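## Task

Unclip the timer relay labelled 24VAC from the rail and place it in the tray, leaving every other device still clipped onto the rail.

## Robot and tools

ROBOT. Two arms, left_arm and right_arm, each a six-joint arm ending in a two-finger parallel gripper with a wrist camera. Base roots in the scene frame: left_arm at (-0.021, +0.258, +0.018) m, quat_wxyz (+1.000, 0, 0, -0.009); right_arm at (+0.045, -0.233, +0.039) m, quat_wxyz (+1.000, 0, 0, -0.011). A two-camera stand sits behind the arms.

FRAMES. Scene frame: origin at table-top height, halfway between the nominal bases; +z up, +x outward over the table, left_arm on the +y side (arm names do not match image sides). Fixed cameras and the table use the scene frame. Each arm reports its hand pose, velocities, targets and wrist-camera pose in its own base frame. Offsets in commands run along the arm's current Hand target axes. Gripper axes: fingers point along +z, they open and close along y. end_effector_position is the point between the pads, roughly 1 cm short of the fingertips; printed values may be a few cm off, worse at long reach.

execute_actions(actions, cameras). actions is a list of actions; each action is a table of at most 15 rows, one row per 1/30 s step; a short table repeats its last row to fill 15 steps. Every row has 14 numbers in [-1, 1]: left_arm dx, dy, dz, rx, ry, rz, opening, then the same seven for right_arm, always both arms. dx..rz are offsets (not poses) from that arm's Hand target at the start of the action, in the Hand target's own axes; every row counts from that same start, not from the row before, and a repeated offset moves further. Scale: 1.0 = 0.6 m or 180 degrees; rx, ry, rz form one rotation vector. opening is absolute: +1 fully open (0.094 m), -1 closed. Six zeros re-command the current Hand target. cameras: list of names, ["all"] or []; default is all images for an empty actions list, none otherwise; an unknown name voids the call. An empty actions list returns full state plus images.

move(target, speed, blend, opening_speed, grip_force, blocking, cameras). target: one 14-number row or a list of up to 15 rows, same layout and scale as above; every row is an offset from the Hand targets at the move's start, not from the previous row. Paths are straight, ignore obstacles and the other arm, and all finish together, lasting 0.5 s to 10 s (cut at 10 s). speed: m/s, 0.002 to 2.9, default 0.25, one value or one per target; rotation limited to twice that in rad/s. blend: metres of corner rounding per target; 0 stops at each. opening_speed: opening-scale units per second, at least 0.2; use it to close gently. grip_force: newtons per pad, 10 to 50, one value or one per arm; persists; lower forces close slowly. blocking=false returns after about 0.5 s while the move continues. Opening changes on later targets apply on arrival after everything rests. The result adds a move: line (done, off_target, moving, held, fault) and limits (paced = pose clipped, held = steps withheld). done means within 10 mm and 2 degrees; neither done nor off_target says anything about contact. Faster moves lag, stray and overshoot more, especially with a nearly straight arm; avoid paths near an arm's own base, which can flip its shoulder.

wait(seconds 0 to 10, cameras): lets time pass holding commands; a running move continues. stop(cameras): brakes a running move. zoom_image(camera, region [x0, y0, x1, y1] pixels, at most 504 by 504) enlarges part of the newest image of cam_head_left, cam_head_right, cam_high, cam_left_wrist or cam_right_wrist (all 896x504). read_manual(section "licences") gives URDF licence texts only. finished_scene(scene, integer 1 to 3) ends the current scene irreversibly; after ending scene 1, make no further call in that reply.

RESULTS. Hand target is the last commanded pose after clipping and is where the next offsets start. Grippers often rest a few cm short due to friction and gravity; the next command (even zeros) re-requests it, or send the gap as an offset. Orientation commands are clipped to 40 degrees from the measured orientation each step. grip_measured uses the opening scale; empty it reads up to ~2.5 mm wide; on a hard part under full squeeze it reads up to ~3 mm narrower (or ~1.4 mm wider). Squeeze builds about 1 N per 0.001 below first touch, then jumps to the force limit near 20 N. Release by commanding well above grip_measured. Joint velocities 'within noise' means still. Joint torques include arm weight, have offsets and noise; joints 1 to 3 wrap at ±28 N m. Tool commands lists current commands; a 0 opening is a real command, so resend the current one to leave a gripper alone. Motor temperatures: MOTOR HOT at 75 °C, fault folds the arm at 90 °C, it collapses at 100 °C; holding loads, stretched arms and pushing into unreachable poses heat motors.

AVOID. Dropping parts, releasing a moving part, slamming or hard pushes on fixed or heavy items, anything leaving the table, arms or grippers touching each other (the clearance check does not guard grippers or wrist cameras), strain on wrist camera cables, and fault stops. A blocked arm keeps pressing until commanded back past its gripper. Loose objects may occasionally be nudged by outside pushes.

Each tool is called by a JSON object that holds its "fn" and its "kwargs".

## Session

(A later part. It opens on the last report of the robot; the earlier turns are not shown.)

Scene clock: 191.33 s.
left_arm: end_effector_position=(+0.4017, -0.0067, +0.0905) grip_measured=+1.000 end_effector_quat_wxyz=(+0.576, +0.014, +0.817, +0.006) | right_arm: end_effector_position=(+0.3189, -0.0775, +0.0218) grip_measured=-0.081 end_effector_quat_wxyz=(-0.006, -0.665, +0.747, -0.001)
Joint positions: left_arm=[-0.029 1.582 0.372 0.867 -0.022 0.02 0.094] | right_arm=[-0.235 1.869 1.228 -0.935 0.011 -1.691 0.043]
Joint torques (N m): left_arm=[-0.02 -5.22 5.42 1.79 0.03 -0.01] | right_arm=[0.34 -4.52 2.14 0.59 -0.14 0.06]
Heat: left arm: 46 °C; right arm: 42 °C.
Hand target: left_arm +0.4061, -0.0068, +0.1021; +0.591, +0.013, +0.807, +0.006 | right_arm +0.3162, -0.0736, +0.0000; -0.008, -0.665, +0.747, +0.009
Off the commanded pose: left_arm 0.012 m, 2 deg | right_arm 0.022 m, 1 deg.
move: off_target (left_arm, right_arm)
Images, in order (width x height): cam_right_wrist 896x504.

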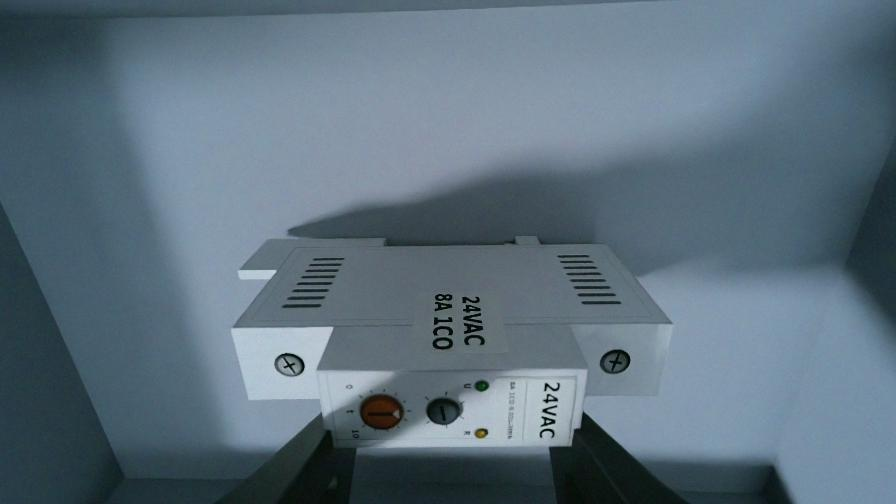

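Contact. Relieve the push, release gradually, retreat up.

{"fn": "move", "kwargs": {"target": [0,0,0,0,0,0,1,0,0,-0.015,0,0,0,-1], "speed": 0.03}}

{"fn": "move", "kwargs": {"target": [0,0,0,0,0,0,1,0,0,0,0,0,0,0.5], "opening_speed": 0.4}}

{"fn": "move", "kwargs": {"target": [0,0,0,0,0,0,1,0,0,-0.25,0,0,0,0.5], "speed": 0.1, "cameras": ["all"]}}

{"fn": "zoom_image", "kwargs": {"camera": "cam_head_left", "region": [360, 160, 600, 300]}}

Scene clock: 195.37 s.
left_arm: end_effector_position=(+0.4017, -0.0067, +0.0905) grip_measured=+1.000 end_effector_quat_wxyz=(+0.576, +0.014, +0.817, +0.006) | right_arm: end_effector_position=(+0.3189, -0.0775, +0.0220) grip_measured=-0.081 end_effector_quat_wxyz=(-0.006, -0.665, +0.747, -0.001)
Joint positions: left_arm=[-0.029 1.582 0.372 0.867 -0.022 0.02 0.094] | right_arm=[-0.235 1.869 1.228 -0.935 0.011 -1.691 0.043]
Joint torques (N m): left_arm=[-0.03 -5.22 5.42 1.79 0.03 0] | right_arm=[0.36 -5.3 3.93 0.23 -0.13 0.06]
Motor temperatures (°C): left_arm=[32 33 45 47 29 30 30] | right_arm=[29 38 41 31 28 30 34]
Heat: left arm: 47 °C; right arm: 41 °C.
Hand target: left_arm +0.4061, -0.0068, +0.1021; +0.591, +0.013, +0.807, +0.006 | right_arm +0.3164, -0.0737, +0.0091; -0.008, -0.665, +0.747, +0.009
Off the commanded pose: left_arm 0.012 m, 2 deg | right_arm 0.014 m, 1 deg.
move: off_target (left_arm, right_arm)

Scene clock: 199.33 s.
left_arm: end_effector_position=(+0.4017, -0.0067, +0.0905) grip_measured=+1.000 end_effector_quat_wxyz=(+0.576, +0.014, +0.817, +0.006) | right_arm: end_effector_position=(+0.3215, -0.0781, +0.0176) grip_measured=+0.497 end_effector_quat_wxyz=(-0.004, -0.665, +0.747, -0.004)
Joint positions: left_arm=[-0.029 1.582 0.372 0.867 -0.022 0.02 0.094] | right_arm=[-0.235 1.878 1.221 -0.911 0.011 -1.691 0.07]
Joint torques (N m): left_arm=[-0.02 -5.2 5.42 1.79 0.03 0] | right_arm=[0.36 -5.94 4.52 -0.02 -0.13 0.06]
Heat: left arm: 47 °C; right arm: 41 °C.
Hand target: left_arm +0.4061, -0.0068, +0.1021; +0.591, +0.013, +0.807, +0.006 | right_arm +0.3163, -0.0737, +0.0091; -0.008, -0.665, +0.747, +0.009
Off the commanded pose: left_arm 0.012 m, 2 deg | right_arm 0.011 m, 2 deg.
move: off_target (left_arm, right_arm)

Scene clock: 201.60 s.
left_arm: end_effector_position=(+0.4017, -0.0067, +0.0905) grip_measured=+1.000 end_effector_quat_wxyz=(+0.576, +0.014, +0.817, +0.006) | right_arm: end_effector_position=(+0.3176, -0.0771, +0.1483) grip_measured=+0.497 end_effector_quat_wxyz=(-0.018, -0.665, +0.747, +0.015)
Joint positions: left_arm=[-0.029 1.582 0.372 0.867 -0.022 0.02 0.094] | right_arm=[-0.235 1.829 1.687 -1.474 0.011 -1.69 0.07]
Joint torques (N m): left_arm=[-0.03 -5.2 5.41 1.79 0.03 -0.01] | right_arm=[0.49 -7.79 9.07 -0.38 -0.14 0.07]
Heat: left arm: 47 °C; right arm: 42 °C.
Hand target: left_arm +0.4061, -0.0068, +0.1021; +0.591, +0.013, +0.807, +0.006 | right_arm +0.3199, -0.0741, +0.1590; -0.008, -0.665, +0.747, +0.009
Off the commanded pose: left_arm 0.012 m, 2 deg | right_arm 0.011 m, 1 deg.
move: off_target (left_arm, right_arm)

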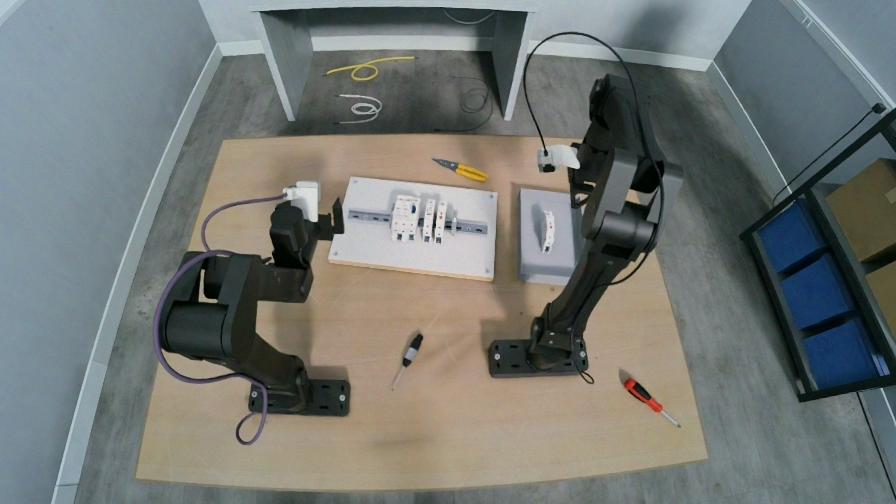

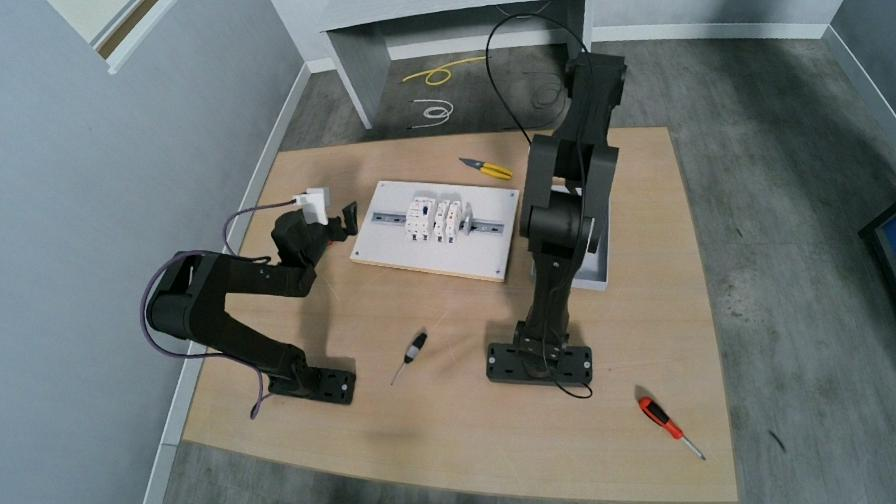

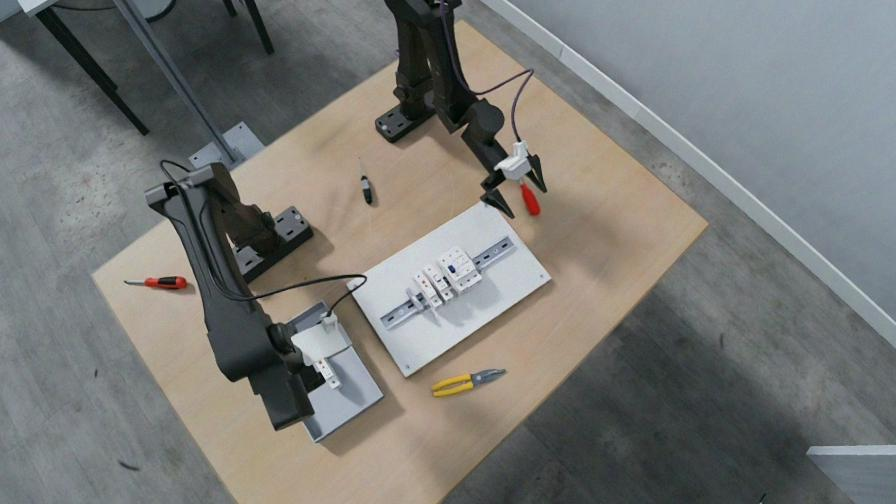

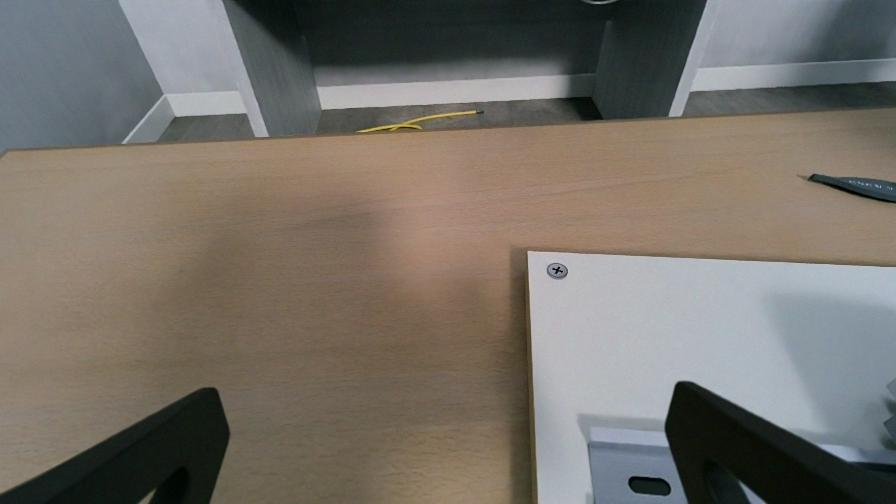

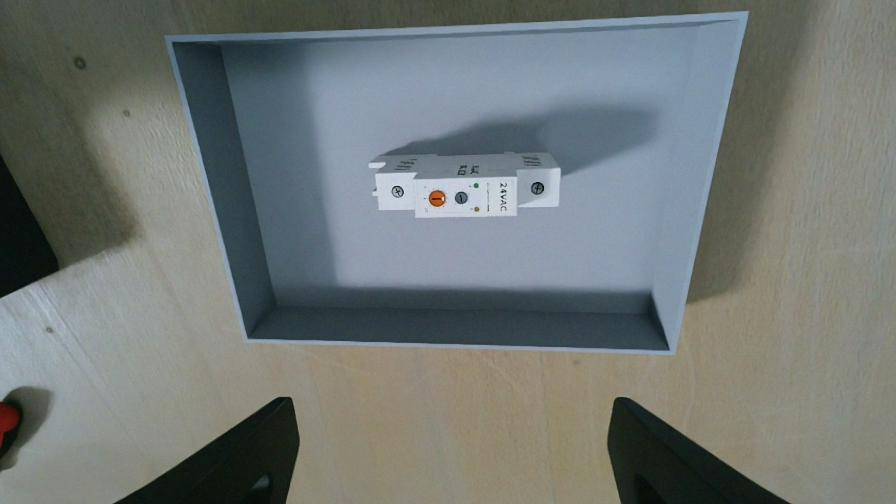

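Scaled by 2.100 from the camera's 896x504 image, which has a finer 1280x720 frame.

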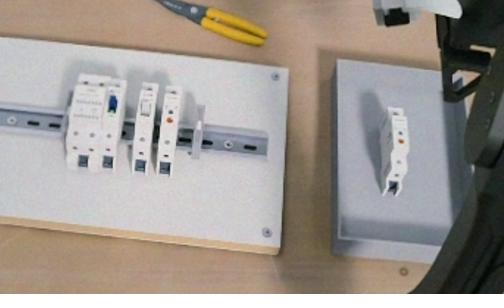

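Done, others on the rail.

{"fn": "finished_scene", "kwargs": {"scene": 2}}

The scene is finished: the task was done.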